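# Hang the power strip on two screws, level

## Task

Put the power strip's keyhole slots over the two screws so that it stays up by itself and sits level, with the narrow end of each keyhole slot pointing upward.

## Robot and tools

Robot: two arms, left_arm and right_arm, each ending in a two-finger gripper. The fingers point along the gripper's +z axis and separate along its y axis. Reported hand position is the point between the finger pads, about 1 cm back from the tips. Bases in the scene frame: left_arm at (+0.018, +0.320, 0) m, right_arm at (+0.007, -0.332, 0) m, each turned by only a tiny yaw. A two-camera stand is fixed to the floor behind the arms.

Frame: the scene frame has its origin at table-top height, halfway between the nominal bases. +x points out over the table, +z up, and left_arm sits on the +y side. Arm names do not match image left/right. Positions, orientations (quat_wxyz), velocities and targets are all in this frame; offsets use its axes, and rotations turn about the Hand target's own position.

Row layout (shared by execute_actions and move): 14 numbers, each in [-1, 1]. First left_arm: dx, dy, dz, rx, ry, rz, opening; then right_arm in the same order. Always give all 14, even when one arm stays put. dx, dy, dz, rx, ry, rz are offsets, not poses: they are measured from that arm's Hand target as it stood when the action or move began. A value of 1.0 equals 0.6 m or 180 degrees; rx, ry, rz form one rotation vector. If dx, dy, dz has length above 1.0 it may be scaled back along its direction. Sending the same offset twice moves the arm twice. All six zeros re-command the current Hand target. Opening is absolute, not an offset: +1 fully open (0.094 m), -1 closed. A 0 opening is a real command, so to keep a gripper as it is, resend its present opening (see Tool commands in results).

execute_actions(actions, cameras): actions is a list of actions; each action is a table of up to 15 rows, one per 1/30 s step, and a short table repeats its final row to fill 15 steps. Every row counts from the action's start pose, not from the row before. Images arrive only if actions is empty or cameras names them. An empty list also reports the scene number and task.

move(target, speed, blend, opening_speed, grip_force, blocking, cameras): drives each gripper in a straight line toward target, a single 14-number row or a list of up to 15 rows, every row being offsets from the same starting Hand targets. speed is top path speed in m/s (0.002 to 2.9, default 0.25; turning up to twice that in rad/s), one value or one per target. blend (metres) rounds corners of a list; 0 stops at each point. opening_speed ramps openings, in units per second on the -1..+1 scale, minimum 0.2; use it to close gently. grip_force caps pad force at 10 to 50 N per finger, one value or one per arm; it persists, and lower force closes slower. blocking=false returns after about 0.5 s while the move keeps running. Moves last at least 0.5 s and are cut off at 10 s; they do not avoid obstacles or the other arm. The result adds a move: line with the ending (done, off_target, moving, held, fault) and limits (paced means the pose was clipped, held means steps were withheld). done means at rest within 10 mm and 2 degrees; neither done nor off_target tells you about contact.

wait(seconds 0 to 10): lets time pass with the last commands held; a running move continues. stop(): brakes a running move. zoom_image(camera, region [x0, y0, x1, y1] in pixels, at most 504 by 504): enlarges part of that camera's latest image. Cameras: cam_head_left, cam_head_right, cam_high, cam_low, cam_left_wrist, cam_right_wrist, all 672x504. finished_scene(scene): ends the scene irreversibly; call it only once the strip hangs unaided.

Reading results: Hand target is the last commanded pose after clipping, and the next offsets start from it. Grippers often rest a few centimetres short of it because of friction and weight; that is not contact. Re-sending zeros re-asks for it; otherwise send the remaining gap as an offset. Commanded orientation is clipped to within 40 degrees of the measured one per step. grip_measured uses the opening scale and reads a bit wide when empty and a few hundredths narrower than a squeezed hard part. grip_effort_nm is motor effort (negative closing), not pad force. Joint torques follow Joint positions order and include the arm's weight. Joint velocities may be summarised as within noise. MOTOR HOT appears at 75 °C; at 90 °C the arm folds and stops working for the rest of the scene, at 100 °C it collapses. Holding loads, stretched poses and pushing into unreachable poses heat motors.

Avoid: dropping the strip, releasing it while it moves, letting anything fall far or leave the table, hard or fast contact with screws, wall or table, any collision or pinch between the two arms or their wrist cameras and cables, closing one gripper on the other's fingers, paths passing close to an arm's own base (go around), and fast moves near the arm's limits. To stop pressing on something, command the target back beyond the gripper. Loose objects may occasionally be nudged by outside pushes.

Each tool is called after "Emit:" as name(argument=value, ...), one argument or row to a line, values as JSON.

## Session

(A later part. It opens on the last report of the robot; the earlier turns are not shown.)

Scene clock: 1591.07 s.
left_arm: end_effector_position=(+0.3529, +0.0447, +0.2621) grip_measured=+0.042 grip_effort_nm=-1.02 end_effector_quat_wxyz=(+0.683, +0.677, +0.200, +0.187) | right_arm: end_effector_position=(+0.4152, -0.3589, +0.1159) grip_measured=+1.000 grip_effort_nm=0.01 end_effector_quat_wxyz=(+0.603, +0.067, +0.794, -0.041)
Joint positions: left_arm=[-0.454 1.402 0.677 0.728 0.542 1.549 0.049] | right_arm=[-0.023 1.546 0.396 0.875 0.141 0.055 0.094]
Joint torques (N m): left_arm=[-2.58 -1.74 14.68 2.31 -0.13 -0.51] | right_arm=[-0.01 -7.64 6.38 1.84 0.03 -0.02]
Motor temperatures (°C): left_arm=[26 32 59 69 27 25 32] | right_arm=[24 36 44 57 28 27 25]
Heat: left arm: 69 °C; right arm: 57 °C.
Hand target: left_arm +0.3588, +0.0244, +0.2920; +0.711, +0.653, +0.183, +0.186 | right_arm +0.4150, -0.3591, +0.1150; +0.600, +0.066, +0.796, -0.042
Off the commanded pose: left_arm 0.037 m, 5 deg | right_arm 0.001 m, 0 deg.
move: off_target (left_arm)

Emit:
move(
  target=[
    [-0.025,0.04,0,0,0,0,-0.1,0,0,0,0,0,0,1],
    [-0.033,0.034,-0.004,0,0,0,-0.1,0,0,0,0,0,0,1],
    [-0.0087,-0.0057,0,0,0,0,-0.1,0,0,0,0,0,0,1],
  ],
  speed=0.1,
  cameras=["cam_head_left","cam_low"],
)

Emit:
zoom_image(
  camera="cam_head_left",
  region=[160, 50, 330, 200],
)

Emit:
zoom_image(
  camera="cam_low",
  region=[280, 190, 420, 270],
)

Scene clock: 1601.63 s.
left_arm: end_effector_position=(+0.3495, +0.0426, +0.2630) grip_measured=+0.042 grip_effort_nm=-1.02 end_effector_quat_wxyz=(+0.684, +0.676, +0.200, +0.189) | right_arm: end_effector_position=(+0.4152, -0.3589, +0.1159) grip_measured=+1.000 grip_effort_nm=0.01 end_effector_quat_wxyz=(+0.603, +0.067, +0.794, -0.041)
Joint positions: left_arm=[-0.468 1.392 0.67 0.728 0.526 1.549 0.049] | right_arm=[-0.023 1.546 0.396 0.875 0.141 0.055 0.094]
Joint torques (N m): left_arm=[-3.22 -1.99 14.71 2.29 -0.19 -0.5] | right_arm=[-0.05 -7.61 6.41 1.83 0.04 -0.01]
Motor temperatures (°C): left_arm=[26 32 58 69 27 25 32] | right_arm=[24 36 44 57 28 27 25]
Heat: left arm: 69 °C; right arm: 57 °C.
Hand target: left_arm +0.3535, +0.0210, +0.2921; +0.711, +0.653, +0.183, +0.186 | right_arm +0.4150, -0.3591, +0.1150; +0.600, +0.066, +0.796, -0.042
Off the commanded pose: left_arm 0.036 m, 5 deg | right_arm 0.001 m, 0 deg.
move: off_target (left_arm)
Images, in order (width x height): cam_head_left 672x504, cam_low 672x504.

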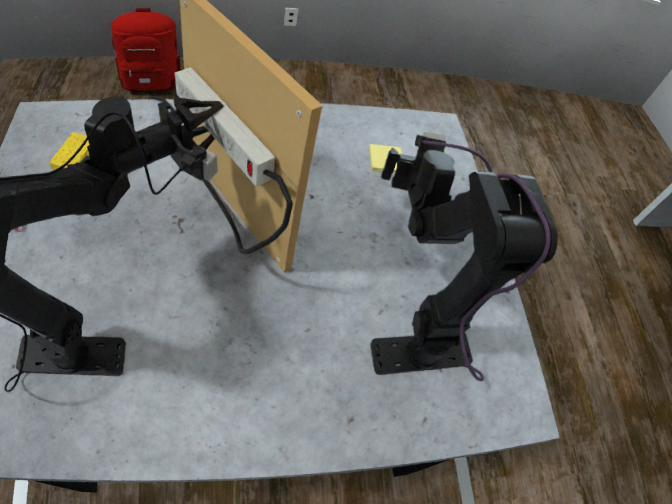

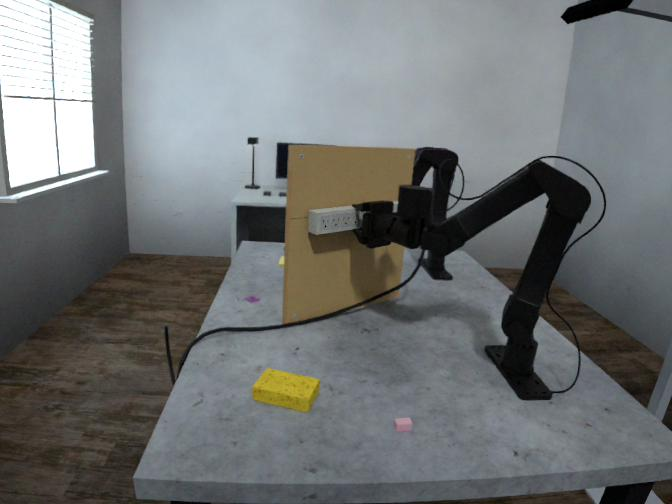

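Scaled by 2.965 from the camera's 672x504 image, which has a finer 960x720 frame.

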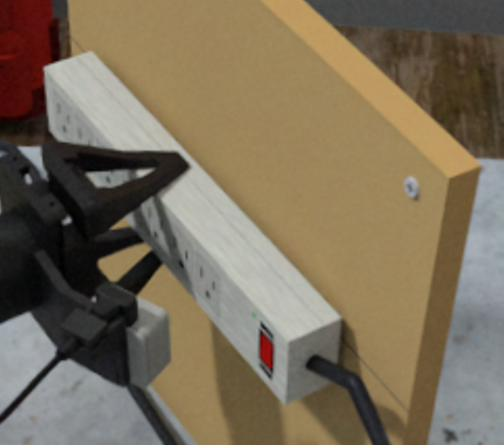

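Scaled by 3.600 from the camera's 672x504 image, which has a finer 960x720 frame.

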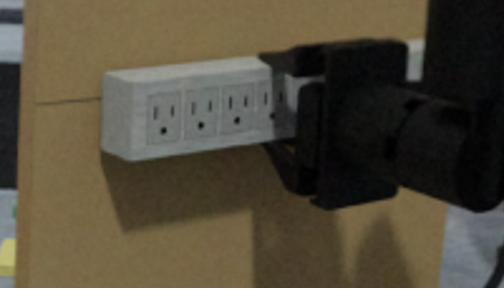

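Emit:
move(
  target=[
    [-0.025,0.04,0,0,0,0,-0.1,0,0,0,0,0,0,1],
    [-0.033,0.034,-0.025,0.006,-0.0094,0,-0.1,0,0,0,0,0,0,1],
    [-0.033,0.034,-0.014,0.006,-0.0094,0,-0.1,0,0,0,0,0,0,1],
    [-0.002,-0.0105,-0.014,0.006,-0.0094,0,-0.1,0,0,0,0,0,0,1],
  ],
  speed=0.1,
)

Emit:
move(
  target=[
    [-0.025,0.04,0,0,0,0,-0.1,0,0,0,0,0,0,1],
    [-0.029,0.0373,0.005,0,0,0,-0.1,0,0,0,0,0,0,1],
    [-0.004,-0.0027,0.005,0,0,0,-0.1,0,0,0,0,0,0,1],
  ],
  speed=0.1,
)

Emit:
move(
  target=[
    [-0.025,0.04,0,0,0,0,-0.1,0,0,0,0,0,0,1],
    [-0.029,0.0373,-0.01,0,0,0,-0.1,0,0,0,0,0,0,1],
    [-0.004,-0.0027,-0.01,0,0,0,-0.1,0,0,0,0,0,0,1],
  ],
  speed=0.1,
  cameras=["cam_head_left"],
)

Emit:
zoom_image(
  camera="cam_head_left",
  region=[160, 50, 330, 200],
)

Scene clock: 1622.53 s.
left_arm: end_effector_position=(+0.3422, +0.0376, +0.2539) grip_measured=+0.042 grip_effort_nm=-1.02 end_effector_quat_wxyz=(+0.682, +0.679, +0.186, +0.196) | right_arm: end_effector_position=(+0.4152, -0.3589, +0.1159) grip_measured=+1.000 grip_effort_nm=0.01 end_effector_quat_wxyz=(+0.603, +0.067, +0.794, -0.041)
Joint positions: left_arm=[-0.492 1.401 0.634 0.775 0.512 1.579 0.049] | right_arm=[-0.023 1.546 0.396 0.875 0.141 0.055 0.094]
Joint torques (N m): left_arm=[-2.95 -1.06 16.28 2.21 -0.2 -0.35] | right_arm=[-0.06 -7.58 6.35 1.83 0.03 -0.02]
Motor temperatures (°C): left_arm=[26 31 62 70 27 25 32] | right_arm=[24 36 44 57 28 27 25]
Heat: left arm: 70 °C; right arm: 57 °C.
Hand target: left_arm +0.3522, +0.0147, +0.2836; +0.708, +0.657, +0.171, +0.197 | right_arm +0.4150, -0.3591, +0.1150; +0.600, +0.066, +0.796, -0.042
Off the commanded pose: left_arm 0.039 m, 4 deg | right_arm 0.001 m, 0 deg.
move: off_target (left_arm)

Scene clock: 1624.07 s.
left_arm: end_effector_position=(+0.3424, +0.0379, +0.2539) grip_measured=+0.042 grip_effort_nm=-1.02 end_effector_quat_wxyz=(+0.680, +0.681, +0.190, +0.197) | right_arm: end_effector_position=(+0.4152, -0.3589, +0.1159) grip_measured=+1.000 grip_effort_nm=0.01 end_effector_quat_wxyz=(+0.603, +0.067, +0.794, -0.041)
Joint positions: left_arm=[-0.494 1.394 0.636 0.759 0.502 1.579 0.049] | right_arm=[-0.023 1.546 0.396 0.875 0.141 0.055 0.094]
Joint torques (N m): left_arm=[-3.28 -1.43 16.24 2.16 -0.15 -0.39] | right_arm=[-0.06 -7.58 6.38 1.84 0.04 -0.01]
Motor temperatures (°C): left_arm=[26 31 62 70 27 25 32] | right_arm=[24 36 44 57 28 27 25]
Heat: left arm: 70 °C; right arm: 57 °C.
Hand target: left_arm +0.3499, +0.0131, +0.2866; +0.708, +0.657, +0.171, +0.197 | right_arm +0.4150, -0.3591, +0.1150; +0.600, +0.066, +0.796, -0.042
Off the commanded pose: left_arm 0.042 m, 5 deg | right_arm 0.001 m, 0 deg.
move: off_target (left_arm)

Scene clock: 1625.60 s.
left_arm: end_effector_position=(+0.3426, +0.0377, +0.2545) grip_measured=+0.042 grip_effort_nm=-1.03 end_effector_quat_wxyz=(+0.680, +0.680, +0.190, +0.198) | right_arm: end_effector_position=(+0.4152, -0.3589, +0.1159) grip_measured=+1.000 grip_effort_nm=0.01 end_effector_quat_wxyz=(+0.603, +0.067, +0.794, -0.041)
Joint positions: left_arm=[-0.496 1.395 0.636 0.764 0.499 1.579 0.049] | right_arm=[-0.023 1.546 0.396 0.875 0.141 0.055 0.094]
Joint torques (N m): left_arm=[-4.1 -0.88 14.63 2.38 -0.29 -0.38] | right_arm=[-0.03 -7.61 6.41 1.84 0.03 -0.02]
Motor temperatures (°C): left_arm=[26 31 62 69 27 25 32] | right_arm=[24 36 44 57 28 27 25]
Heat: left arm: 69 °C; right arm: 57 °C.
Hand target: left_arm +0.3476, +0.0115, +0.2807; +0.708, +0.656, +0.171, +0.197 | right_arm +0.4150, -0.3591, +0.1150; +0.600, +0.066, +0.796, -0.042
Off the commanded pose: left_arm 0.037 m, 5 deg | right_arm 0.001 m, 0 deg.
move: off_target (left_arm)
Images, in order (width x height): cam_head_left 672x504.

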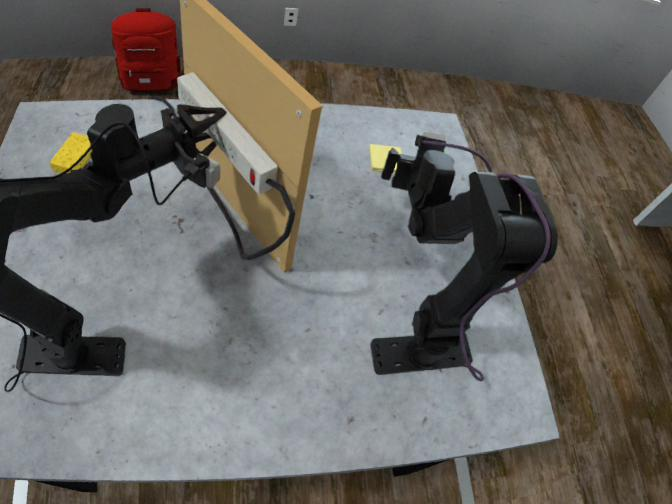

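Scaled by 2.965 from the camera's 672x504 image, which has a finer 960x720 frame.

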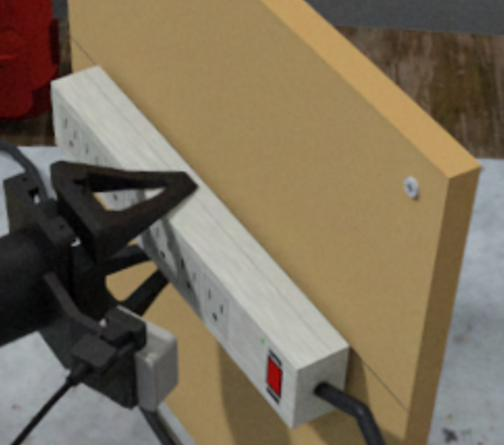

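Emit:
move(
  target=[
    [-0.025,0.04,0,0,0,0,-0.1,0,0,0,0,0,0,1],
    [-0.019,0.044,0.013,0,0,0,-0.1,0,0,0,0,0,0,1],
    [0.006,0.004,0.013,0,0,0,-0.1,0,0,0,0,0,0,1],
  ],
  speed=0.1,
)

Emit:
move(
  target=[
    [-0.025,0.04,0,0,0,0,-0.1,0,0,0,0,0,0,1],
    [-0.025,0.04,0.005,0,0,0,-0.1,0,0,0,0,0,0,1],
    [0,0,0.005,0,0,0,-0.1,0,0,0,0,0,0,1],
  ],
  speed=0.1,
)

Emit:
move(
  target=[
    [-0.025,0.04,0,0,0,0,-0.1,0,0,0,0,0,0,1],
    [-0.022,0.042,0,0,0,0,-0.1,0,0,0,0,0,0,1],
    [0.003,0.002,0,0,0,0,-0.1,0,0,0,0,0,0,1],
  ],
  speed=0.1,
)

Emit:
move(
  target=[
    [-0.025,0.04,0,0,0,0,-0.1,0,0,0,0,0,0,1],
    [-0.025,0.04,-0.006,0,0,0,-0.1,0,0,0,0,0,0,1],
    [0,0,-0.006,0,0,0,-0.1,0,0,0,0,0,0,1],
  ],
  speed=0.1,
)

Scene clock: 1642.80 s.
left_arm: end_effector_position=(+0.3427, +0.0381, +0.2534) grip_measured=+0.042 grip_effort_nm=-1.02 end_effector_quat_wxyz=(+0.678, +0.683, +0.191, +0.196) | right_arm: end_effector_position=(+0.4152, -0.3589, +0.1159) grip_measured=+1.000 grip_effort_nm=0.01 end_effector_quat_wxyz=(+0.603, +0.067, +0.794, -0.041)
Joint positions: left_arm=[-0.494 1.392 0.639 0.748 0.502 1.583 0.049] | right_arm=[-0.023 1.546 0.396 0.875 0.141 0.055 0.094]
Joint torques (N m): left_arm=[-3.02 -1.54 16.44 2.24 -0.09 -0.42] | right_arm=[-0.02 -7.61 6.38 1.84 0.04 -0.01]
Motor temperatures (°C): left_arm=[27 31 64 68 27 24 32] | right_arm=[24 36 44 57 28 27 25]
Heat: left arm: 68 °C; right arm: 57 °C.
Hand target: left_arm +0.3511, +0.0139, +0.2884; +0.708, +0.657, +0.171, +0.197 | right_arm +0.4150, -0.3591, +0.1150; +0.600, +0.066, +0.796, -0.042
Off the commanded pose: left_arm 0.043 m, 5 deg | right_arm 0.001 m, 0 deg.
move: off_target (left_arm)

Scene clock: 1644.37 s.
left_arm: end_effector_position=(+0.3426, +0.0381, +0.2544) grip_measured=+0.042 grip_effort_nm=-1.02 end_effector_quat_wxyz=(+0.676, +0.685, +0.192, +0.194) | right_arm: end_effector_position=(+0.4152, -0.3589, +0.1159) grip_measured=+1.000 grip_effort_nm=0.01 end_effector_quat_wxyz=(+0.603, +0.067, +0.794, -0.041)
Joint positions: left_arm=[-0.493 1.386 0.647 0.726 0.504 1.583 0.049] | right_arm=[-0.023 1.546 0.396 0.875 0.141 0.055 0.094]
Joint torques (N m): left_arm=[-2.93 -1.57 16.72 2.26 -0.09 -0.43] | right_arm=[-0.01 -7.61 6.38 1.85 0.03 -0.02]
Motor temperatures (°C): left_arm=[27 31 63 68 27 24 32] | right_arm=[24 36 44 57 28 27 25]
Heat: left arm: 68 °C; right arm: 57 °C.
Hand target: left_arm +0.3511, +0.0139, +0.2915; +0.708, +0.656, +0.171, +0.197 | right_arm +0.4150, -0.3591, +0.1150; +0.600, +0.066, +0.796, -0.042
Off the commanded pose: left_arm 0.045 m, 5 deg | right_arm 0.001 m, 0 deg.
move: off_target (left_arm)

Scene clock: 1645.93 s.
left_arm: end_effector_position=(+0.3443, +0.0383, +0.2551) grip_measured=+0.042 grip_effort_nm=-1.02 end_effector_quat_wxyz=(+0.675, +0.685, +0.192, +0.194) | right_arm: end_effector_position=(+0.4152, -0.3589, +0.1159) grip_measured=+1.000 grip_effort_nm=0.01 end_effector_quat_wxyz=(+0.603, +0.067, +0.794, -0.041)
Joint positions: left_arm=[-0.489 1.39 0.654 0.722 0.509 1.584 0.049] | right_arm=[-0.023 1.546 0.396 0.875 0.141 0.055 0.094]
Joint torques (N m): left_arm=[-2.82 -1.47 16.21 2.32 -0.11 -0.47] | right_arm=[0.01 -7.58 6.37 1.84 0.04 -0.02]
Motor temperatures (°C): left_arm=[27 31 63 68 27 24 32] | right_arm=[24 36 44 57 28 27 25]
Heat: left arm: 68 °C; right arm: 57 °C.
Hand target: left_arm +0.3529, +0.0150, +0.2914; +0.708, +0.657, +0.171, +0.197 | right_arm +0.4150, -0.3591, +0.1150; +0.600, +0.066, +0.796, -0.042
Off the commanded pose: left_arm 0.044 m, 6 deg | right_arm 0.001 m, 0 deg.
move: off_target (left_arm)

Scene clock: 1647.47 s.
left_arm: end_effector_position=(+0.3467, +0.0364, +0.2564) grip_measured=+0.042 grip_effort_nm=-1.02 end_effector_quat_wxyz=(+0.678, +0.683, +0.188, +0.195) | right_arm: end_effector_position=(+0.4152, -0.3589, +0.1159) grip_measured=+1.000 grip_effort_nm=0.01 end_effector_quat_wxyz=(+0.603, +0.067, +0.794, -0.041)
Joint positions: left_arm=[-0.489 1.407 0.662 0.741 0.513 1.584 0.049] | right_arm=[-0.023 1.546 0.396 0.875 0.141 0.055 0.094]
Joint torques (N m): left_arm=[-3.02 -1.88 15.06 2.31 -0.21 -0.44] | right_arm=[-0.03 -7.58 6.37 1.84 0.03 -0.02]
Motor temperatures (°C): left_arm=[26 31 63 68 27 25 32] | right_arm=[24 36 44 57 28 27 25]
Heat: left arm: 68 °C; right arm: 57 °C.
Hand target: left_arm +0.3528, +0.0150, +0.2878; +0.708, +0.657, +0.171, +0.197 | right_arm +0.4150, -0.3591, +0.1150; +0.600, +0.066, +0.796, -0.042
Off the commanded pose: left_arm 0.038 m, 5 deg | right_arm 0.001 m, 0 deg.
move: off_target (left_arm)

Emit:
move(
  target=[0.01,-0.016,0,0,0,0,-0.1,0,0,0,0,0,0,1],
  speed=0.05,
  cameras=["cam_head_left","cam_low","cam_head_right"],
)

Emit:
zoom_image(
  camera="cam_head_left",
  region=[160, 50, 330, 200],
)

Emit:
zoom_image(
  camera="cam_low",
  region=[280, 190, 420, 270],
)

Scene clock: 1655.57 s.
left_arm: end_effector_position=(+0.3470, +0.0359, +0.2561) grip_measured=+0.042 grip_effort_nm=-1.02 end_effector_quat_wxyz=(+0.680, +0.682, +0.186, +0.194) | right_arm: end_effector_position=(+0.4152, -0.3589, +0.1159) grip_measured=+1.000 grip_effort_nm=0.01 end_effector_quat_wxyz=(+0.603, +0.067, +0.794, -0.041)
Joint positions: left_arm=[-0.487 1.414 0.662 0.753 0.52 1.582 0.049] | right_arm=[-0.023 1.546 0.396 0.875 0.141 0.055 0.094]
Joint torques (N m): left_arm=[-4.41 -0.27 17.65 2.26 -0.42 -0.46] | right_arm=[-0.03 -7.61 6.37 1.84 0.04 -0.02]
Motor temperatures (°C): left_arm=[27 30 65 68 27 25 32] | right_arm=[24 36 44 57 28 27 25]
Heat: left arm: 68 °C; right arm: 57 °C.
Hand target: left_arm +0.3590, +0.0055, +0.2878; +0.708, +0.657, +0.171, +0.197 | right_arm +0.4150, -0.3591, +0.1150; +0.600, +0.066, +0.796, -0.042
Off the commanded pose: left_arm 0.046 m, 5 deg | right_arm 0.001 m, 0 deg.
move: off_target (left_arm)
Images, in order (width x height): cam_head_left 672x504, cam_head_right 672x504, cam_low 672x504.

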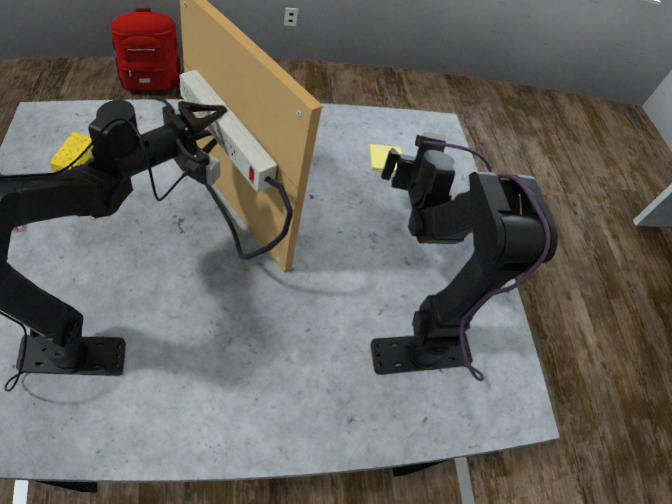

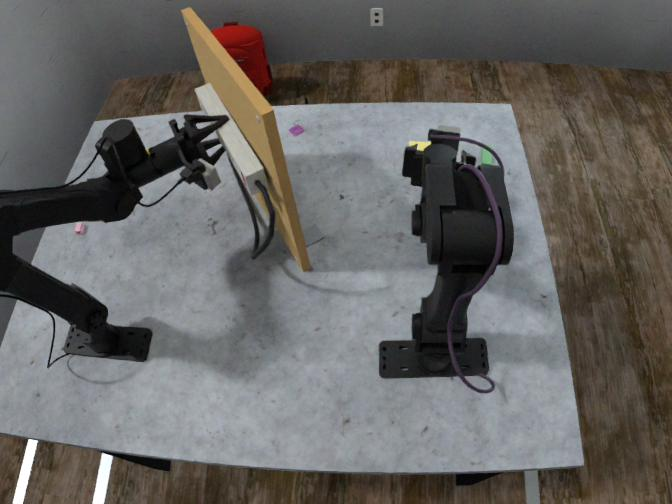

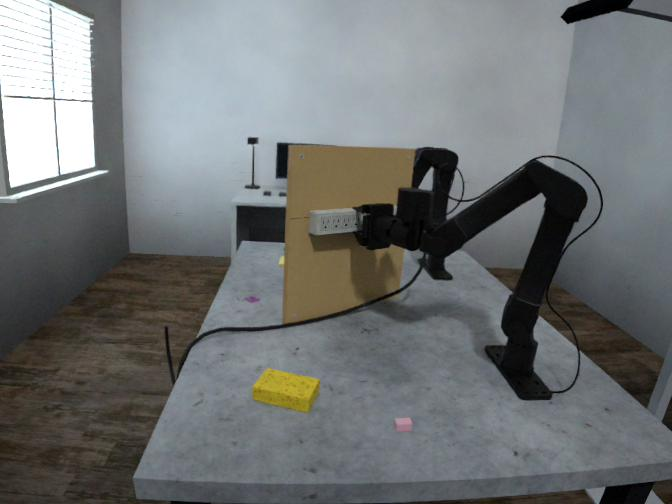

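Scaled by 2.965 from the camera's 672x504 image, which has a finer 960x720 frame.

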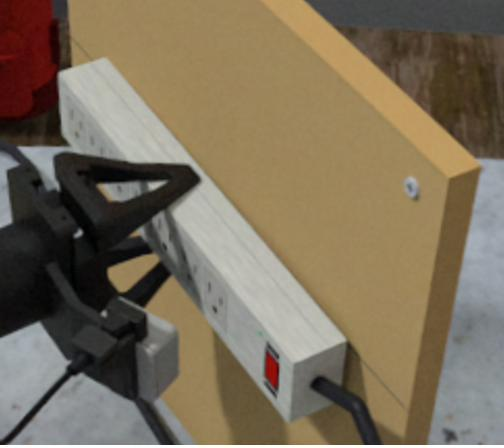

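Scaled by 3.600 from the camera's 672x504 image, which has a finer 960x720 frame.

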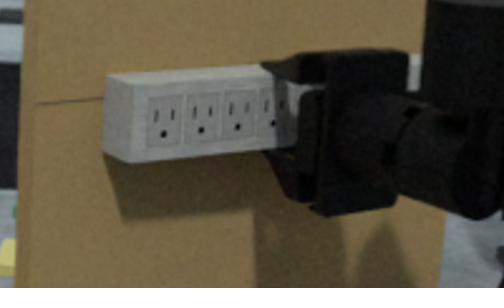

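Emit:
move(
  target=[
    [-0.006,0.0095,0.004,0.004,-0.0062,0,-0.1,0,0,0,0,0,0,1],
  ],
  speed=0.05,
)

Emit:
move(
  target=[
    [0,0,0.004,0.005,-0.008,0,-0.1,0,0,0,0,0,0,1],
  ],
  speed=0.05,
)

Emit:
move(
  target=[
    [0,0,-0.008,-0.014,0.0224,0,-0.1,0,0,0,0,0,0,1],
  ],
  speed=0.05,
)

Emit:
move(
  target=[
    [0,0,-0.004,-0.006,0.0095,0,-0.1,0,0,0,0,0,0,1],
  ],
  speed=0.05,
)

Scene clock: 1665.47 s.
left_arm: end_effector_position=(+0.3469, +0.0361, +0.2564) grip_measured=+0.042 grip_effort_nm=-1.02 end_effector_quat_wxyz=(+0.680, +0.682, +0.185, +0.194) | right_arm: end_effector_position=(+0.4152, -0.3589, +0.1159) grip_measured=+1.000 grip_effort_nm=0.01 end_effector_quat_wxyz=(+0.603, +0.067, +0.794, -0.041)
Joint positions: left_arm=[-0.486 1.413 0.662 0.752 0.522 1.583 0.049] | right_arm=[-0.023 1.546 0.396 0.875 0.141 0.055 0.094]
Joint torques (N m): left_arm=[-3.89 -2.07 16.61 2.1 -0.34 -0.16] | right_arm=[-0.03 -7.58 6.41 1.84 0.03 -0.01]
Motor temperatures (°C): left_arm=[27 30 71 69 27 25 32] | right_arm=[24 36 44 57 28 27 25]
Heat: left arm: 71 °C; right arm: 57 °C.
Hand target: left_arm +0.3553, +0.0112, +0.2902; +0.705, +0.659, +0.163, +0.204 | right_arm +0.4150, -0.3591, +0.1150; +0.600, +0.066, +0.796, -0.042
Off the commanded pose: left_arm 0.043 m, 5 deg | right_arm 0.001 m, 0 deg.
move: off_target (left_arm)

Scene clock: 1666.17 s.
left_arm: end_effector_position=(+0.3468, +0.0362, +0.2561) grip_measured=+0.042 grip_effort_nm=-1.02 end_effector_quat_wxyz=(+0.679, +0.683, +0.184, +0.195) | right_arm: end_effector_position=(+0.4152, -0.3589, +0.1159) grip_measured=+1.000 grip_effort_nm=0.01 end_effector_quat_wxyz=(+0.603, +0.067, +0.794, -0.041)
Joint positions: left_arm=[-0.485 1.412 0.662 0.749 0.523 1.588 0.049] | right_arm=[-0.023 1.546 0.396 0.875 0.141 0.055 0.094]
Joint torques (N m): left_arm=[-3.82 -2.28 17.09 2.02 -0.34 0.11] | right_arm=[-0.06 -7.6 6.37 1.83 0.04 -0.01]
Motor temperatures (°C): left_arm=[27 30 71 69 27 25 32] | right_arm=[24 36 44 57 28 27 25]
Heat: left arm: 71 °C; right arm: 57 °C.
Hand target: left_arm +0.3553, +0.0112, +0.2925; +0.702, +0.662, +0.152, +0.214 | right_arm +0.4150, -0.3591, +0.1150; +0.600, +0.066, +0.796, -0.042
Off the commanded pose: left_arm 0.045 m, 5 deg | right_arm 0.001 m, 0 deg.
move: off_target (left_arm)

Scene clock: 1667.20 s.
left_arm: end_effector_position=(+0.3469, +0.0364, +0.2562) grip_measured=+0.042 grip_effort_nm=-1.02 end_effector_quat_wxyz=(+0.680, +0.682, +0.187, +0.193) | right_arm: end_effector_position=(+0.4152, -0.3589, +0.1159) grip_measured=+1.000 grip_effort_nm=0.01 end_effector_quat_wxyz=(+0.603, +0.067, +0.794, -0.041)
Joint positions: left_arm=[-0.485 1.412 0.662 0.749 0.522 1.58 0.049] | right_arm=[-0.023 1.546 0.396 0.875 0.141 0.055 0.094]
Joint torques (N m): left_arm=[-3.78 -1.5 16.08 2.24 -0.39 -0.75] | right_arm=[-0.05 -7.61 6.37 1.84 0.03 -0.01]
Motor temperatures (°C): left_arm=[27 30 71 69 27 25 32] | right_arm=[24 36 44 57 28 27 25]
Heat: left arm: 71 °C; right arm: 57 °C.
Hand target: left_arm +0.3554, +0.0112, +0.2878; +0.711, +0.653, +0.182, +0.187 | right_arm +0.4150, -0.3591, +0.1150; +0.600, +0.066, +0.796, -0.042
Off the commanded pose: left_arm 0.041 m, 5 deg | right_arm 0.001 m, 0 deg.
move: off_target (left_arm)

Scene clock: 1667.90 s.
left_arm: end_effector_position=(+0.3470, +0.0363, +0.2564) grip_measured=+0.042 grip_effort_nm=-1.02 end_effector_quat_wxyz=(+0.681, +0.681, +0.188, +0.192) | right_arm: end_effector_position=(+0.4152, -0.3589, +0.1159) grip_measured=+1.000 grip_effort_nm=0.01 end_effector_quat_wxyz=(+0.603, +0.067, +0.794, -0.041)
Joint positions: left_arm=[-0.485 1.413 0.662 0.752 0.522 1.575 0.049] | right_arm=[-0.023 1.546 0.396 0.875 0.141 0.055 0.094]
Joint torques (N m): left_arm=[-3.93 -1.09 15.71 2.3 -0.38 -1.06] | right_arm=[-0.03 -7.62 6.38 1.84 0.04 -0.01]
Motor temperatures (°C): left_arm=[27 30 71 69 27 25 32] | right_arm=[24 36 44 57 28 27 25]
Heat: left arm: 71 °C; right arm: 57 °C.
Hand target: left_arm +0.3554, +0.0112, +0.2854; +0.714, +0.649, +0.194, +0.176 | right_arm +0.4150, -0.3591, +0.1150; +0.600, +0.066, +0.796, -0.042
Off the commanded pose: left_arm 0.039 m, 6 deg | right_arm 0.001 m, 0 deg.
move: off_target (left_arm)

Emit:
move(
  target=[
    [-0.01,0.016,0.004,0.012,-0.019,0,-0.1,0,0,0,0,0,0,1],
    [-0.01,0.016,-0.03,0.012,-0.019,0,-0.1,0,0,0,0,0,0,1],
  ],
  speed=0.05,
)

Emit:
move(
  target=[
    [0.013,0.008,0,0,0,0,-0.1,0,0,0,0,0,0,1],
  ],
  speed=0.05,
)

Emit:
move(
  target=[
    [-0.026,-0.016,0,0,0,0,-0.1,0,0,0,0,0,0,1],
  ],
  speed=0.05,
)

Scene clock: 1675.33 s.
left_arm: end_effector_position=(+0.3468, +0.0364, +0.2560) grip_measured=+0.042 grip_effort_nm=-1.02 end_effector_quat_wxyz=(+0.691, +0.672, +0.181, +0.197) | right_arm: end_effector_position=(+0.4152, -0.3589, +0.1159) grip_measured=+1.000 grip_effort_nm=0.01 end_effector_quat_wxyz=(+0.603, +0.067, +0.794, -0.041)
Joint positions: left_arm=[-0.483 1.435 0.641 0.832 0.527 1.567 0.049] | right_arm=[-0.023 1.546 0.396 0.875 0.141 0.055 0.094]
Joint torques (N m): left_arm=[-3.04 -1.65 11.04 2.25 -0.29 -0.21] | right_arm=[-0.08 -7.58 6.38 1.83 0.04 -0.02]
Motor temperatures (°C): left_arm=[27 30 71 70 27 25 32] | right_arm=[24 36 44 57 28 27 25]
Heat: left arm: 71 °C; right arm: 57 °C.
Hand target: left_arm +0.3493, +0.0208, +0.2676; +0.707, +0.657, +0.169, +0.199 | right_arm +0.4150, -0.3591, +0.1150; +0.600, +0.066, +0.796, -0.042
Off the commanded pose: left_arm 0.019 m, 3 deg | right_arm 0.001 m, 0 deg.
move: off_target (left_arm)

Scene clock: 1676.20 s.
left_arm: end_effector_position=(+0.3471, +0.0369, +0.2553) grip_measured=+0.042 grip_effort_nm=-1.02 end_effector_quat_wxyz=(+0.697, +0.670, +0.172, +0.190) | right_arm: end_effector_position=(+0.4152, -0.3589, +0.1159) grip_measured=+1.000 grip_effort_nm=0.01 end_effector_quat_wxyz=(+0.603, +0.067, +0.794, -0.041)
Joint positions: left_arm=[-0.468 1.454 0.64 0.864 0.565 1.559 0.049] | right_arm=[-0.023 1.546 0.396 0.875 0.141 0.055 0.094]
Joint torques (N m): left_arm=[-1.84 -1.68 12.38 2.02 -0.43 -0.13] | right_arm=[-0.03 -7.64 6.39 1.84 0.04 -0.02]
Motor temperatures (°C): left_arm=[27 30 71 70 27 25 32] | right_arm=[24 36 44 57 28 27 25]
Heat: left arm: 71 °C; right arm: 57 °C.
Hand target: left_arm +0.3571, +0.0255, +0.2676; +0.707, +0.657, +0.169, +0.199 | right_arm +0.4150, -0.3591, +0.1150; +0.600, +0.066, +0.796, -0.042
Off the commanded pose: left_arm 0.019 m, 2 deg | right_arm 0.001 m, 0 deg.
move: off_target (left_arm)

Scene clock: 1677.00 s.
left_arm: end_effector_position=(+0.3468, +0.0366, +0.2555) grip_measured=+0.042 grip_effort_nm=-1.02 end_effector_quat_wxyz=(+0.695, +0.667, +0.180, +0.198) | right_arm: end_effector_position=(+0.4152, -0.3589, +0.1159) grip_measured=+1.000 grip_effort_nm=0.01 end_effector_quat_wxyz=(+0.603, +0.067, +0.794, -0.041)
Joint positions: left_arm=[-0.483 1.445 0.632 0.864 0.528 1.559 0.049] | right_arm=[-0.023 1.546 0.396 0.875 0.141 0.055 0.094]
Joint torques (N m): left_arm=[-4.98 -3.56 10 1.95 -0.58 -0.09] | right_arm=[-0.06 -7.61 6.38 1.83 0.03 -0.01]
Motor temperatures (°C): left_arm=[27 30 70 70 27 25 32] | right_arm=[24 36 44 57 28 27 25]
Heat: left arm: 70 °C; right arm: 57 °C.
Hand target: left_arm +0.3415, +0.0160, +0.2676; +0.707, +0.657, +0.169, +0.199 | right_arm +0.4150, -0.3591, +0.1150; +0.600, +0.066, +0.796, -0.042
Off the commanded pose: left_arm 0.025 m, 2 deg | right_arm 0.001 m, 0 deg.
move: off_target (left_arm)

Emit:
move(
  target=[
    [0.013,0.008,0,0,0,0,-0.1,0,0,0,0,0,0,1],
    [0.003,0.024,0,0,0,0,-0.1,0,0,0,0,0,0,1],
    [0.003,0.024,-0.025,0,0,0,-0.1,0,0,0,0,0,0,1],
  ],
  speed=0.05,
  cameras=["cam_head_left","cam_low"],
)

Emit:
zoom_image(
  camera="cam_head_left",
  region=[160, 50, 330, 200],
)

Scene clock: 1683.53 s.
left_arm: end_effector_position=(+0.3462, +0.0375, +0.2545) grip_measured=+0.042 grip_effort_nm=-1.02 end_effector_quat_wxyz=(+0.704, +0.658, +0.173, +0.203) | right_arm: end_effector_position=(+0.4152, -0.3589, +0.1159) grip_measured=+1.000 grip_effort_nm=0.01 end_effector_quat_wxyz=(+0.603, +0.067, +0.794, -0.041)
Joint positions: left_arm=[-0.48 1.468 0.609 0.945 0.531 1.55 0.049] | right_arm=[-0.023 1.546 0.396 0.875 0.141 0.055 0.094]
Joint torques (N m): left_arm=[-1.46 -3.69 7.28 1.95 -0.07 0.02] | right_arm=[-0.06 -7.58 6.37 1.84 0.04 -0.01]
Motor temperatures (°C): left_arm=[27 30 66 69 27 25 32] | right_arm=[24 36 44 57 28 27 25]
Heat: left arm: 69 °C; right arm: 57 °C.
Hand target: left_arm +0.3433, +0.0303, +0.2526; +0.707, +0.657, +0.169, +0.199 | right_arm +0.4150, -0.3591, +0.1150; +0.600, +0.066, +0.796, -0.042
Off the commanded pose: left_arm 0.008 m, 1 deg | right_arm 0.001 m, 0 deg.
move: done
Images, in order (width x height): cam_head_left 672x504, cam_low 672x504.

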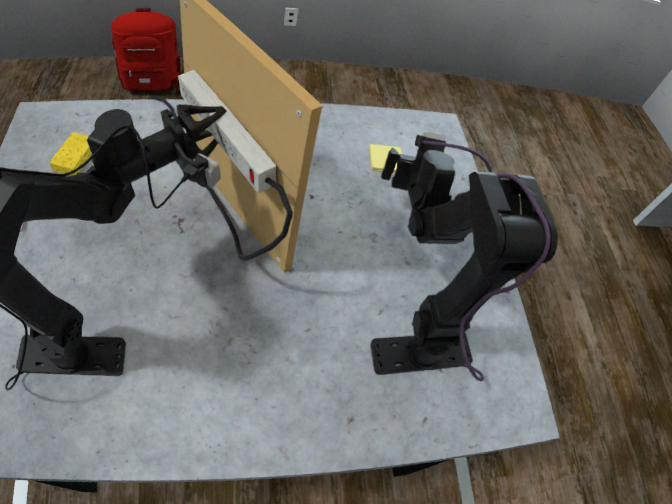

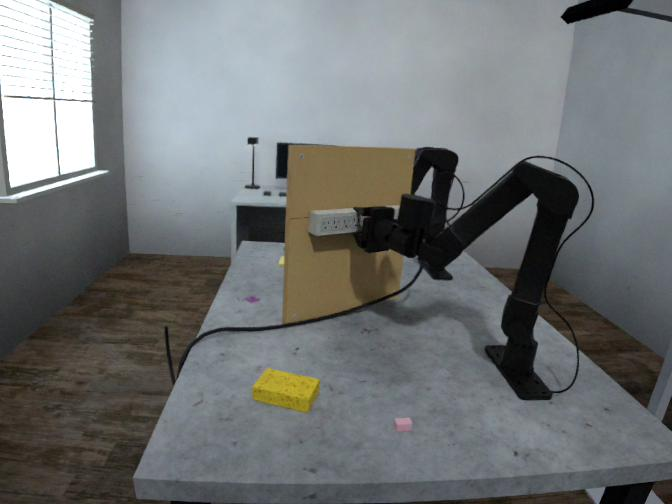

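Scaled by 2.965 from the camera's 672x504 image, which has a finer 960x720 frame.

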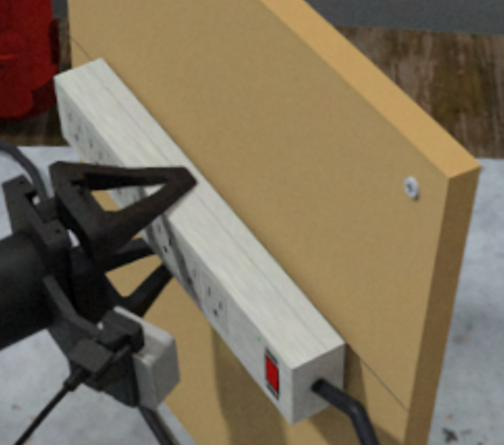

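Emit:
move(
  target=[
    [0,0,-0.02,0,0,0,-0.1,0,0,0,0,0,0,1],
  ],
  speed=0.05,
)

Emit:
move(
  target=[
    [-0.008,0.0125,0,0,0,0,-0.1,0,0,0,0,0,0,1],
  ],
  speed=0.05,
)

Scene clock: 1687.97 s.
left_arm: end_effector_position=(+0.3460, +0.0379, +0.2534) grip_measured=+0.042 grip_effort_nm=-1.02 end_effector_quat_wxyz=(+0.715, +0.646, +0.168, +0.208) | right_arm: end_effector_position=(+0.4152, -0.3589, +0.1159) grip_measured=+1.000 grip_effort_nm=0.01 end_effector_quat_wxyz=(+0.603, +0.067, +0.794, -0.041)
Joint positions: left_arm=[-0.48 1.5 0.589 1.037 0.529 1.536 0.049] | right_arm=[-0.023 1.546 0.396 0.875 0.141 0.055 0.094]
Joint torques (N m): left_arm=[-1.57 -3.67 6.63 1.6 -0.04 0.14] | right_arm=[-0.05 -7.58 6.37 1.85 0.03 -0.02]
Motor temperatures (°C): left_arm=[27 30 64 68 27 25 32] | right_arm=[24 36 44 57 28 27 25]
Heat: left arm: 68 °C; right arm: 57 °C.
Hand target: left_arm +0.3432, +0.0303, +0.2405; +0.707, +0.657, +0.169, +0.199 | right_arm +0.4150, -0.3591, +0.1150; +0.600, +0.066, +0.796, -0.042
Off the commanded pose: left_arm 0.015 m, 2 deg | right_arm 0.001 m, 0 deg.
move: off_target (left_arm)

Scene clock: 1688.70 s.
left_arm: end_effector_position=(+0.3455, +0.0395, +0.2522) grip_measured=+0.042 grip_effort_nm=-1.02 end_effector_quat_wxyz=(+0.715, +0.644, +0.169, +0.212) | right_arm: end_effector_position=(+0.4152, -0.3589, +0.1159) grip_measured=+1.000 grip_effort_nm=0.01 end_effector_quat_wxyz=(+0.603, +0.067, +0.794, -0.041)
Joint positions: left_arm=[-0.48 1.5 0.578 1.052 0.522 1.538 0.049] | right_arm=[-0.023 1.546 0.396 0.875 0.141 0.055 0.094]
Joint torques (N m): left_arm=[-0.36 -5.68 4.96 1.54 0.12 0.12] | right_arm=[-0.01 -7.6 6.39 1.84 0.03 -0.02]
Motor temperatures (°C): left_arm=[27 30 63 68 27 25 32] | right_arm=[24 36 44 57 28 27 25]
Heat: left arm: 68 °C; right arm: 57 °C.
Hand target: left_arm +0.3385, +0.0378, +0.2405; +0.707, +0.657, +0.169, +0.199 | right_arm +0.4150, -0.3591, +0.1150; +0.600, +0.066, +0.796, -0.042
Off the commanded pose: left_arm 0.014 m, 2 deg | right_arm 0.001 m, 0 deg.
move: off_target (left_arm)

Emit:
move(
  target=[
    [-0.01,0.016,0,0,0,0,-0.1,0,0,0,0,0,0,1],
  ],
  speed=0.05,
  cameras=["cam_head_left","cam_low"],
)

Emit:
zoom_image(
  camera="cam_head_left",
  region=[160, 50, 330, 200],
)

Emit:
zoom_image(
  camera="cam_low",
  region=[280, 190, 420, 270],
)

Scene clock: 1694.90 s.
left_arm: end_effector_position=(+0.3396, +0.0460, +0.2190) grip_measured=+0.042 grip_effort_nm=-1.02 end_effector_quat_wxyz=(+0.686, +0.676, +0.184, +0.199) | right_arm: end_effector_position=(+0.4152, -0.3589, +0.1159) grip_measured=+1.000 grip_effort_nm=0.01 end_effector_quat_wxyz=(+0.603, +0.067, +0.794, -0.041)
Joint positions: left_arm=[-0.469 1.49 0.522 0.991 0.533 1.576 0.049] | right_arm=[-0.023 1.546 0.396 0.875 0.141 0.055 0.094]
Joint torques (N m): left_arm=[0.29 -7.8 6.75 2.11 0.35 -0.34] | right_arm=[-0.05 -7.6 6.38 1.83 0.03 -0.02]
Motor temperatures (°C): left_arm=[26 31 60 66 27 24 32] | right_arm=[24 36 44 57 28 27 25]
Heat: left arm: 66 °C; right arm: 57 °C.
Hand target: left_arm +0.3325, +0.0475, +0.2405; +0.707, +0.657, +0.169, +0.199 | right_arm +0.4150, -0.3591, +0.1150; +0.600, +0.066, +0.796, -0.042
Off the commanded pose: left_arm 0.023 m, 4 deg | right_arm 0.001 m, 0 deg.
move: off_target (left_arm)
Images, in order (width x height): cam_head_left 672x504, cam_low 672x504.

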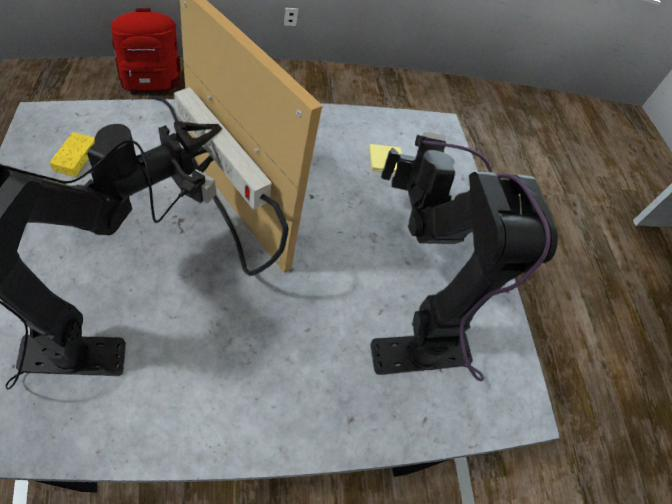

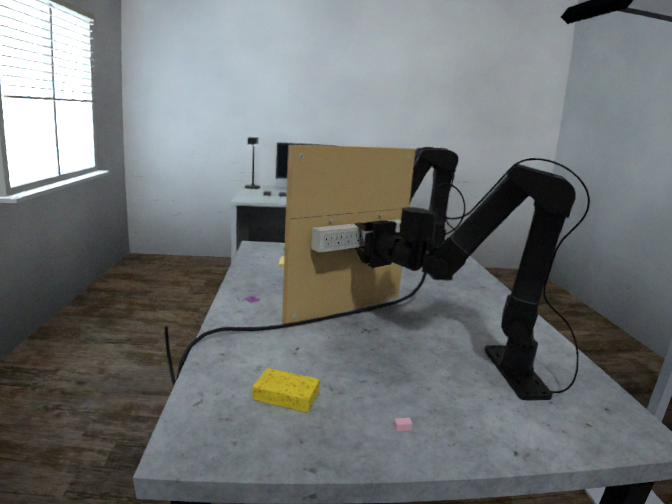

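Scaled by 2.965 from the camera's 672x504 image, which has a finer 960x720 frame.

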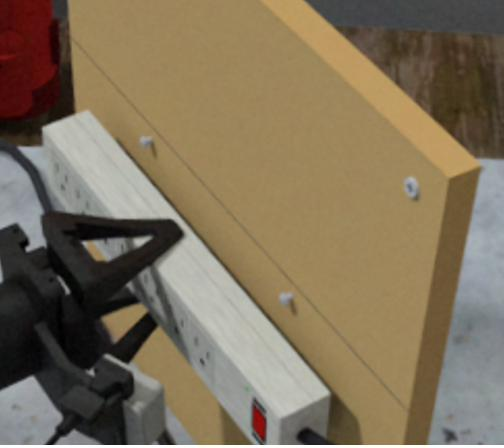

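Scaled by 3.600 from the camera's 672x504 image, which has a finer 960x720 frame.

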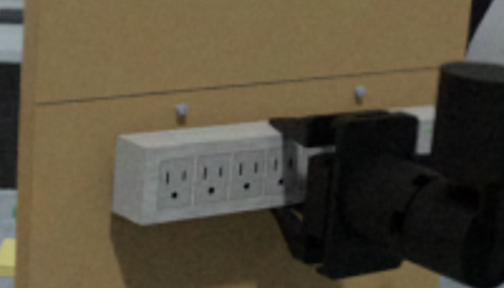

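Emit:
zoom_image(
  camera="cam_low",
  region=[300, 215, 360, 260],
)

Scaled by 8.400 from the camera's 672x504 image, which has a finer 960x720 frame.

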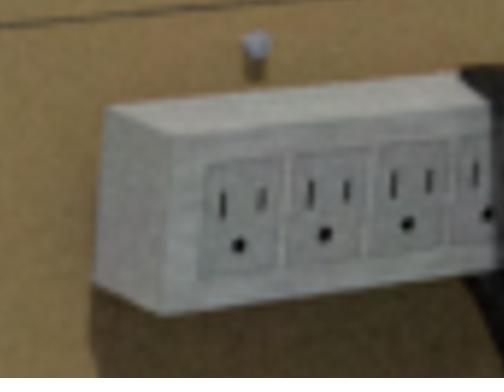

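Emit:
move(
  target=[
    [-0.02,0.032,0,0.021,0.0133,0,-0.1,0,0,0,0,0,0,1],
    [0.0088,-0.0142,0.0788,0.021,0.0133,0,-0.1,0,0,0,0,0,0,1],
    [0.0338,-0.0542,0.0788,0.021,0.0133,0,-0.1,0,0,0,0,0,0,1],
  ],
  speed=0.1,
  cameras=["cam_low","cam_head_left"],
)

Emit:
zoom_image(
  camera="cam_low",
  region=[300, 200, 360, 245],
)

Emit:
zoom_image(
  camera="cam_head_left",
  region=[160, 50, 330, 200],
)

Scene clock: 1725.07 s.
left_arm: end_effector_position=(+0.3441, +0.0385, +0.2555) grip_measured=+0.042 grip_effort_nm=-1.02 end_effector_quat_wxyz=(+0.652, +0.708, +0.195, +0.188) | right_arm: end_effector_position=(+0.4152, -0.3589, +0.1159) grip_measured=+1.000 grip_effort_nm=0.01 end_effector_quat_wxyz=(+0.603, +0.067, +0.794, -0.041)
Joint positions: left_arm=[-0.487 1.356 0.707 0.559 0.512 1.627 0.049] | right_arm=[-0.023 1.546 0.396 0.875 0.141 0.055 0.094]
Joint torques (N m): left_arm=[-3.19 -1.31 15.99 2.29 -0.13 -0.42] | right_arm=[-0.03 -7.6 6.37 1.84 0.03 0]
Motor temperatures (°C): left_arm=[26 32 56 65 27 24 33] | right_arm=[24 36 44 57 28 27 25]
Heat: left arm: 65 °C; right arm: 57 °C.
Hand target: left_arm +0.3528, +0.0150, +0.2877; +0.681, +0.684, +0.177, +0.190 | right_arm +0.4150, -0.3591, +0.1150; +0.600, +0.066, +0.796, -0.042
Off the commanded pose: left_arm 0.041 m, 5 deg | right_arm 0.001 m, 0 deg.
move: off_target (left_arm)
Images, in order (width x height): cam_head_left 672x504, cam_low 672x504.

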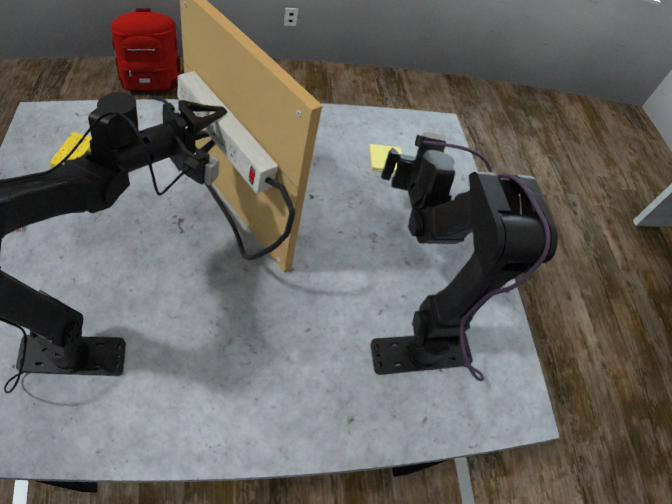

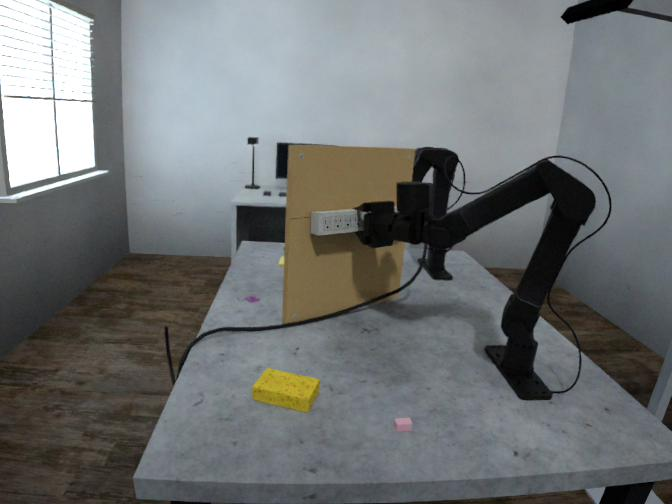

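Scaled by 8.400 from the camera's 672x504 image, which has a finer 960x720 frame.

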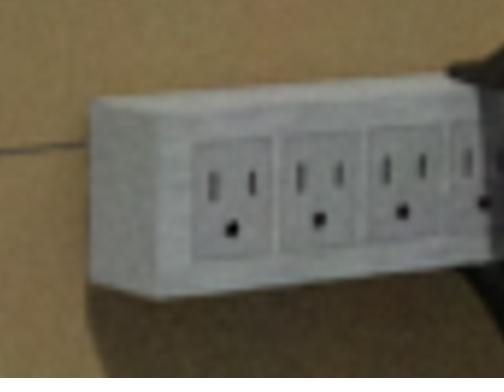

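Scaled by 2.965 from the camera's 672x504 image, which has a finer 960x720 frame.

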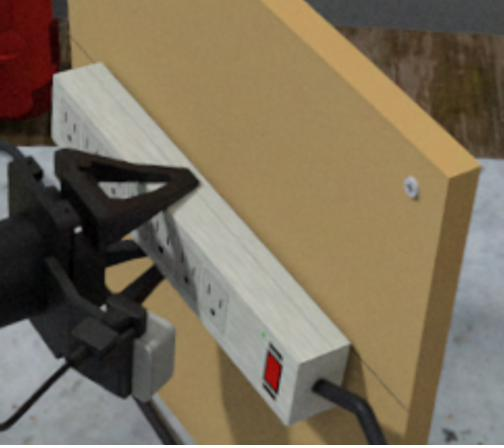

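Emit:
move(
  target=[
    [-0.025,0.04,0,0,0,0,-0.1,0,0,0,0,0,0,1],
    [-0.022,0.042,-0.006,0,0,0,-0.1,0,0,0,0,0,0,1],
    [0.003,0.002,-0.006,0,0,0,-0.1,0,0,0,0,0,0,1],
  ],
  speed=0.1,
)

Emit:
move(
  target=[
    [-0.025,0.04,0,0,0,0,-0.1,0,0,0,0,0,0,1],
    [-0.0225,0.0415,0.004,0,0,0,-0.1,0,0,0,0,0,0,1],
    [0.0025,0.0015,0.004,0,0,0,-0.1,0,0,0,0,0,0,1],
  ],
  speed=0.1,
)

Emit:
move(
  target=[
    [-0.025,0.04,0,0,0,0,-0.1,0,0,0,0,0,0,1],
    [-0.025,0.04,0.005,0,0,0,-0.1,0,0,0,0,0,0,1],
    [0,0,0.005,0,0,0,-0.1,0,0,0,0,0,0,1],
  ],
  speed=0.1,
)

Emit:
move(
  target=[
    [-0.025,0.04,0,0,0,0,-0.1,0,0,0,0,0,0,1],
    [-0.025,0.04,-0.007,0,0,0,-0.1,0,0,0,0,0,0,1],
    [0,0,-0.007,0,0,0,-0.1,0,0,0,0,0,0,1],
  ],
  speed=0.1,
)

Scene clock: 1737.63 s.
left_arm: end_effector_position=(+0.3464, +0.0391, +0.2547) grip_measured=+0.042 grip_effort_nm=-1.02 end_effector_quat_wxyz=(+0.653, +0.708, +0.194, +0.189) | right_arm: end_effector_position=(+0.4152, -0.3589, +0.1159) grip_measured=+1.000 grip_effort_nm=0.01 end_effector_quat_wxyz=(+0.603, +0.067, +0.794, -0.041)
Joint positions: left_arm=[-0.481 1.367 0.708 0.57 0.52 1.63 0.049] | right_arm=[-0.023 1.546 0.396 0.875 0.141 0.055 0.094]
Joint torques (N m): left_arm=[-3.02 -1.22 15.41 2.37 -0.11 -0.48] | right_arm=[-0.08 -7.61 6.39 1.83 0.04 -0.01]
Motor temperatures (°C): left_arm=[26 31 62 66 26 24 33] | right_arm=[24 36 44 57 28 27 25]
Heat: left arm: 66 °C; right arm: 57 °C.
Hand target: left_arm +0.3546, +0.0161, +0.2840; +0.681, +0.684, +0.177, +0.190 | right_arm +0.4150, -0.3591, +0.1150; +0.600, +0.066, +0.796, -0.042
Off the commanded pose: left_arm 0.038 m, 5 deg | right_arm 0.001 m, 0 deg.
move: off_target (left_arm)

Scene clock: 1739.17 s.
left_arm: end_effector_position=(+0.3470, +0.0396, +0.2551) grip_measured=+0.042 grip_effort_nm=-1.02 end_effector_quat_wxyz=(+0.653, +0.709, +0.192, +0.188) | right_arm: end_effector_position=(+0.4152, -0.3589, +0.1159) grip_measured=+1.000 grip_effort_nm=0.01 end_effector_quat_wxyz=(+0.603, +0.067, +0.794, -0.041)
Joint positions: left_arm=[-0.476 1.368 0.713 0.565 0.528 1.631 0.049] | right_arm=[-0.023 1.546 0.396 0.875 0.141 0.055 0.094]
Joint torques (N m): left_arm=[-2.8 -1.22 15.86 2.36 -0.09 -0.49] | right_arm=[-0.05 -7.61 6.37 1.83 0.04 0]
Motor temperatures (°C): left_arm=[26 31 62 66 26 24 33] | right_arm=[24 36 44 57 28 27 25]
Heat: left arm: 66 °C; right arm: 57 °C.
Hand target: left_arm +0.3561, +0.0171, +0.2866; +0.681, +0.684, +0.177, +0.190 | right_arm +0.4150, -0.3591, +0.1150; +0.600, +0.066, +0.796, -0.042
Off the commanded pose: left_arm 0.040 m, 5 deg | right_arm 0.001 m, 0 deg.
move: off_target (left_arm)

Scene clock: 1740.70 s.
left_arm: end_effector_position=(+0.3472, +0.0397, +0.2561) grip_measured=+0.042 grip_effort_nm=-1.02 end_effector_quat_wxyz=(+0.651, +0.709, +0.193, +0.187) | right_arm: end_effector_position=(+0.4152, -0.3589, +0.1159) grip_measured=+1.000 grip_effort_nm=0.01 end_effector_quat_wxyz=(+0.603, +0.067, +0.794, -0.041)
Joint positions: left_arm=[-0.476 1.365 0.718 0.552 0.527 1.633 0.049] | right_arm=[-0.023 1.546 0.396 0.875 0.141 0.055 0.094]
Joint torques (N m): left_arm=[-3.07 -1.42 15.88 2.34 -0.14 -0.55] | right_arm=[-0.05 -7.61 6.39 1.83 0.04 -0.01]
Motor temperatures (°C): left_arm=[26 31 62 66 26 25 33] | right_arm=[24 36 44 57 28 27 25]
Heat: left arm: 66 °C; right arm: 57 °C.
Hand target: left_arm +0.3561, +0.0170, +0.2897; +0.681, +0.684, +0.177, +0.190 | right_arm +0.4150, -0.3591, +0.1150; +0.600, +0.066, +0.796, -0.042
Off the commanded pose: left_arm 0.041 m, 5 deg | right_arm 0.001 m, 0 deg.
move: off_target (left_arm)

Scene clock: 1742.23 s.
left_arm: end_effector_position=(+0.3474, +0.0397, +0.2558) grip_measured=+0.042 grip_effort_nm=-1.02 end_effector_quat_wxyz=(+0.652, +0.710, +0.192, +0.187) | right_arm: end_effector_position=(+0.4152, -0.3589, +0.1159) grip_measured=+1.000 grip_effort_nm=0.01 end_effector_quat_wxyz=(+0.603, +0.067, +0.794, -0.041)
Joint positions: left_arm=[-0.475 1.367 0.718 0.555 0.53 1.634 0.049] | right_arm=[-0.023 1.546 0.396 0.875 0.141 0.055 0.094]
Joint torques (N m): left_arm=[-3.36 -1.17 15.1 2.43 -0.1 -0.53] | right_arm=[-0.05 -7.6 6.39 1.84 0.03 0]
Motor temperatures (°C): left_arm=[26 31 62 67 26 25 33] | right_arm=[24 36 44 57 28 27 25]
Heat: left arm: 67 °C; right arm: 57 °C.
Hand target: left_arm +0.3561, +0.0170, +0.2854; +0.681, +0.684, +0.177, +0.190 | right_arm +0.4150, -0.3591, +0.1150; +0.600, +0.066, +0.796, -0.042
Off the commanded pose: left_arm 0.038 m, 5 deg | right_arm 0.001 m, 0 deg.
move: off_target (left_arm)

Emit:
move(
  target=[
    [-0.025,0.04,0,0,0,0,-0.1,0,0,0,0,0,0,1],
    [-0.029,0.0375,0.0045,0,0,0,-0.1,0,0,0,0,0,0,1],
    [-0.004,-0.0025,0.0045,0,0,0,-0.1,0,0,0,0,0,0,1],
  ],
  speed=0.1,
)

Emit:
move(
  target=[
    [-0.025,0.04,0,0,0,0,-0.1,0,0,0,0,0,0,1],
    [-0.025,0.04,0.007,0,0,0,-0.1,0,0,0,0,0,0,1],
    [0,0,0.007,0,0,0,-0.1,0,0,0,0,0,0,1],
  ],
  speed=0.1,
)

Emit:
move(
  target=[
    [-0.025,0.04,0,0,0,0,-0.1,0,0,0,0,0,0,1],
    [-0.023,0.0415,0.007,0,0,0,-0.1,0,0,0,0,0,0,1],
    [0.002,0.0015,0.007,0,0,0,-0.1,0,0,0,0,0,0,1],
  ],
  speed=0.1,
)

Emit:
move(
  target=[
    [-0.025,0.04,0,0,0,0,-0.1,0,0,0,0,0,0,1],
    [-0.029,0.0375,0.0,0,0,0,-0.1,0,0,0,0,0,0,1],
    [-0.004,-0.0025,0,0,0,0,-0.1,0,0,0,0,0,0,1],
  ],
  speed=0.1,
)

Emit:
move(
  target=[
    [-0.025,0.04,0,0,0,0,-0.1,0,0,0,0,0,0,1],
    [-0.025,0.04,0.006,0,0,0,-0.1,0,0,0,0,0,0,1],
    [0,0,0.006,0,0,0,-0.1,0,0,0,0,0,0,1],
  ],
  speed=0.1,
)

Scene clock: 1751.97 s.
left_arm: end_effector_position=(+0.3481, +0.0359, +0.2581) grip_measured=+0.042 grip_effort_nm=-1.02 end_effector_quat_wxyz=(+0.652, +0.708, +0.193, +0.189) | right_arm: end_effector_position=(+0.4152, -0.3589, +0.1159) grip_measured=+1.000 grip_effort_nm=0.01 end_effector_quat_wxyz=(+0.603, +0.067, +0.794, -0.041)
Joint positions: left_arm=[-0.488 1.373 0.729 0.556 0.514 1.631 0.049] | right_arm=[-0.023 1.546 0.396 0.875 0.141 0.055 0.094]
Joint torques (N m): left_arm=[-2.61 -2.43 14.42 2.34 -0.12 -0.43] | right_arm=[-0.05 -7.6 6.37 1.83 0.03 -0.02]
Motor temperatures (°C): left_arm=[26 31 64 69 26 25 33] | right_arm=[24 36 44 57 28 27 25]
Heat: left arm: 69 °C; right arm: 57 °C.
Hand target: left_arm +0.3537, +0.0156, +0.2881; +0.681, +0.684, +0.177, +0.190 | right_arm +0.4150, -0.3591, +0.1150; +0.600, +0.066, +0.796, -0.042
Off the commanded pose: left_arm 0.037 m, 5 deg | right_arm 0.001 m, 0 deg.
move: off_target (left_arm)

Scene clock: 1753.50 s.
left_arm: end_effector_position=(+0.3476, +0.0360, +0.2581) grip_measured=+0.042 grip_effort_nm=-1.02 end_effector_quat_wxyz=(+0.649, +0.711, +0.196, +0.188) | right_arm: end_effector_position=(+0.4152, -0.3589, +0.1159) grip_measured=+1.000 grip_effort_nm=0.01 end_effector_quat_wxyz=(+0.603, +0.067, +0.794, -0.041)
Joint positions: left_arm=[-0.491 1.366 0.735 0.532 0.507 1.632 0.049] | right_arm=[-0.023 1.546 0.396 0.875 0.141 0.055 0.094]
Joint torques (N m): left_arm=[-2.5 -2.33 15.35 2.38 -0.01 -0.54] | right_arm=[-0.03 -7.58 6.35 1.83 0.03 -0.01]
Motor temperatures (°C): left_arm=[26 31 64 69 26 25 33] | right_arm=[24 36 44 57 28 27 25]
Heat: left arm: 69 °C; right arm: 57 °C.
Hand target: left_arm +0.3537, +0.0155, +0.2923; +0.681, +0.684, +0.177, +0.190 | right_arm +0.4150, -0.3591, +0.1150; +0.600, +0.066, +0.796, -0.042
Off the commanded pose: left_arm 0.040 m, 5 deg | right_arm 0.001 m, 0 deg.
move: off_target (left_arm)

Scene clock: 1755.17 s.
left_arm: end_effector_position=(+0.3476, +0.0398, +0.2615) grip_measured=+0.042 grip_effort_nm=-1.03 end_effector_quat_wxyz=(+0.648, +0.711, +0.197, +0.188) | right_arm: end_effector_position=(+0.4152, -0.3589, +0.1159) grip_measured=+1.000 grip_effort_nm=0.01 end_effector_quat_wxyz=(+0.603, +0.067, +0.794, -0.041)
Joint positions: left_arm=[-0.479 1.351 0.739 0.51 0.517 1.633 0.049] | right_arm=[-0.023 1.546 0.396 0.875 0.141 0.055 0.094]
Joint torques (N m): left_arm=[-2.91 -1.55 15.99 2.37 -0.06 -0.47] | right_arm=[-0.03 -7.58 6.39 1.83 0.04 -0.02]
Motor temperatures (°C): left_arm=[26 31 64 69 26 25 33] | right_arm=[24 36 44 57 28 27 25]
Heat: left arm: 69 °C; right arm: 57 °C.
Hand target: left_arm +0.3548, +0.0164, +0.2963; +0.681, +0.684, +0.177, +0.190 | right_arm +0.4150, -0.3591, +0.1150; +0.600, +0.066, +0.796, -0.042
Off the commanded pose: left_arm 0.043 m, 5 deg | right_arm 0.001 m, 0 deg.
move: off_target (left_arm)

Scene clock: 1756.67 s.
left_arm: end_effector_position=(+0.3472, +0.0397, +0.2622) grip_measured=+0.042 grip_effort_nm=-1.03 end_effector_quat_wxyz=(+0.648, +0.711, +0.198, +0.189) | right_arm: end_effector_position=(+0.4152, -0.3589, +0.1159) grip_measured=+1.000 grip_effort_nm=0.01 end_effector_quat_wxyz=(+0.603, +0.067, +0.794, -0.041)
Joint positions: left_arm=[-0.482 1.348 0.741 0.503 0.512 1.634 0.049] | right_arm=[-0.023 1.546 0.396 0.875 0.141 0.055 0.094]
Joint torques (N m): left_arm=[-3.36 -1.76 15.28 2.43 -0.07 -0.52] | right_arm=[-0.06 -7.57 6.38 1.84 0.03 -0.02]
Motor temperatures (°C): left_arm=[26 31 63 69 26 25 33] | right_arm=[24 36 44 57 28 27 25]
Heat: left arm: 69 °C; right arm: 57 °C.
Hand target: left_arm +0.3525, +0.0149, +0.2965; +0.681, +0.684, +0.177, +0.190 | right_arm +0.4150, -0.3591, +0.1150; +0.600, +0.066, +0.796, -0.042
Off the commanded pose: left_arm 0.042 m, 5 deg | right_arm 0.001 m, 0 deg.
move: off_target (left_arm)

Scene clock: 1758.23 s.
left_arm: end_effector_position=(+0.3462, +0.0388, +0.2628) grip_measured=+0.042 grip_effort_nm=-1.02 end_effector_quat_wxyz=(+0.645, +0.713, +0.199, +0.188) | right_arm: end_effector_position=(+0.4152, -0.3589, +0.1159) grip_measured=+1.000 grip_effort_nm=0.01 end_effector_quat_wxyz=(+0.603, +0.067, +0.794, -0.041)
Joint positions: left_arm=[-0.486 1.343 0.747 0.486 0.507 1.636 0.049] | right_arm=[-0.023 1.546 0.396 0.875 0.141 0.055 0.094]
Joint torques (N m): left_arm=[-3.11 -1.81 15.65 2.42 -0.01 -0.56] | right_arm=[-0.01 -7.57 6.37 1.83 0.03 -0.01]
Motor temperatures (°C): left_arm=[26 31 63 70 26 25 33] | right_arm=[24 36 44 57 28 27 25]
Heat: left arm: 70 °C; right arm: 57 °C.
Hand target: left_arm +0.3524, +0.0149, +0.3002; +0.681, +0.684, +0.177, +0.190 | right_arm +0.4150, -0.3591, +0.1150; +0.600, +0.066, +0.796, -0.042
Off the commanded pose: left_arm 0.045 m, 6 deg | right_arm 0.001 m, 0 deg.
move: off_target (left_arm)


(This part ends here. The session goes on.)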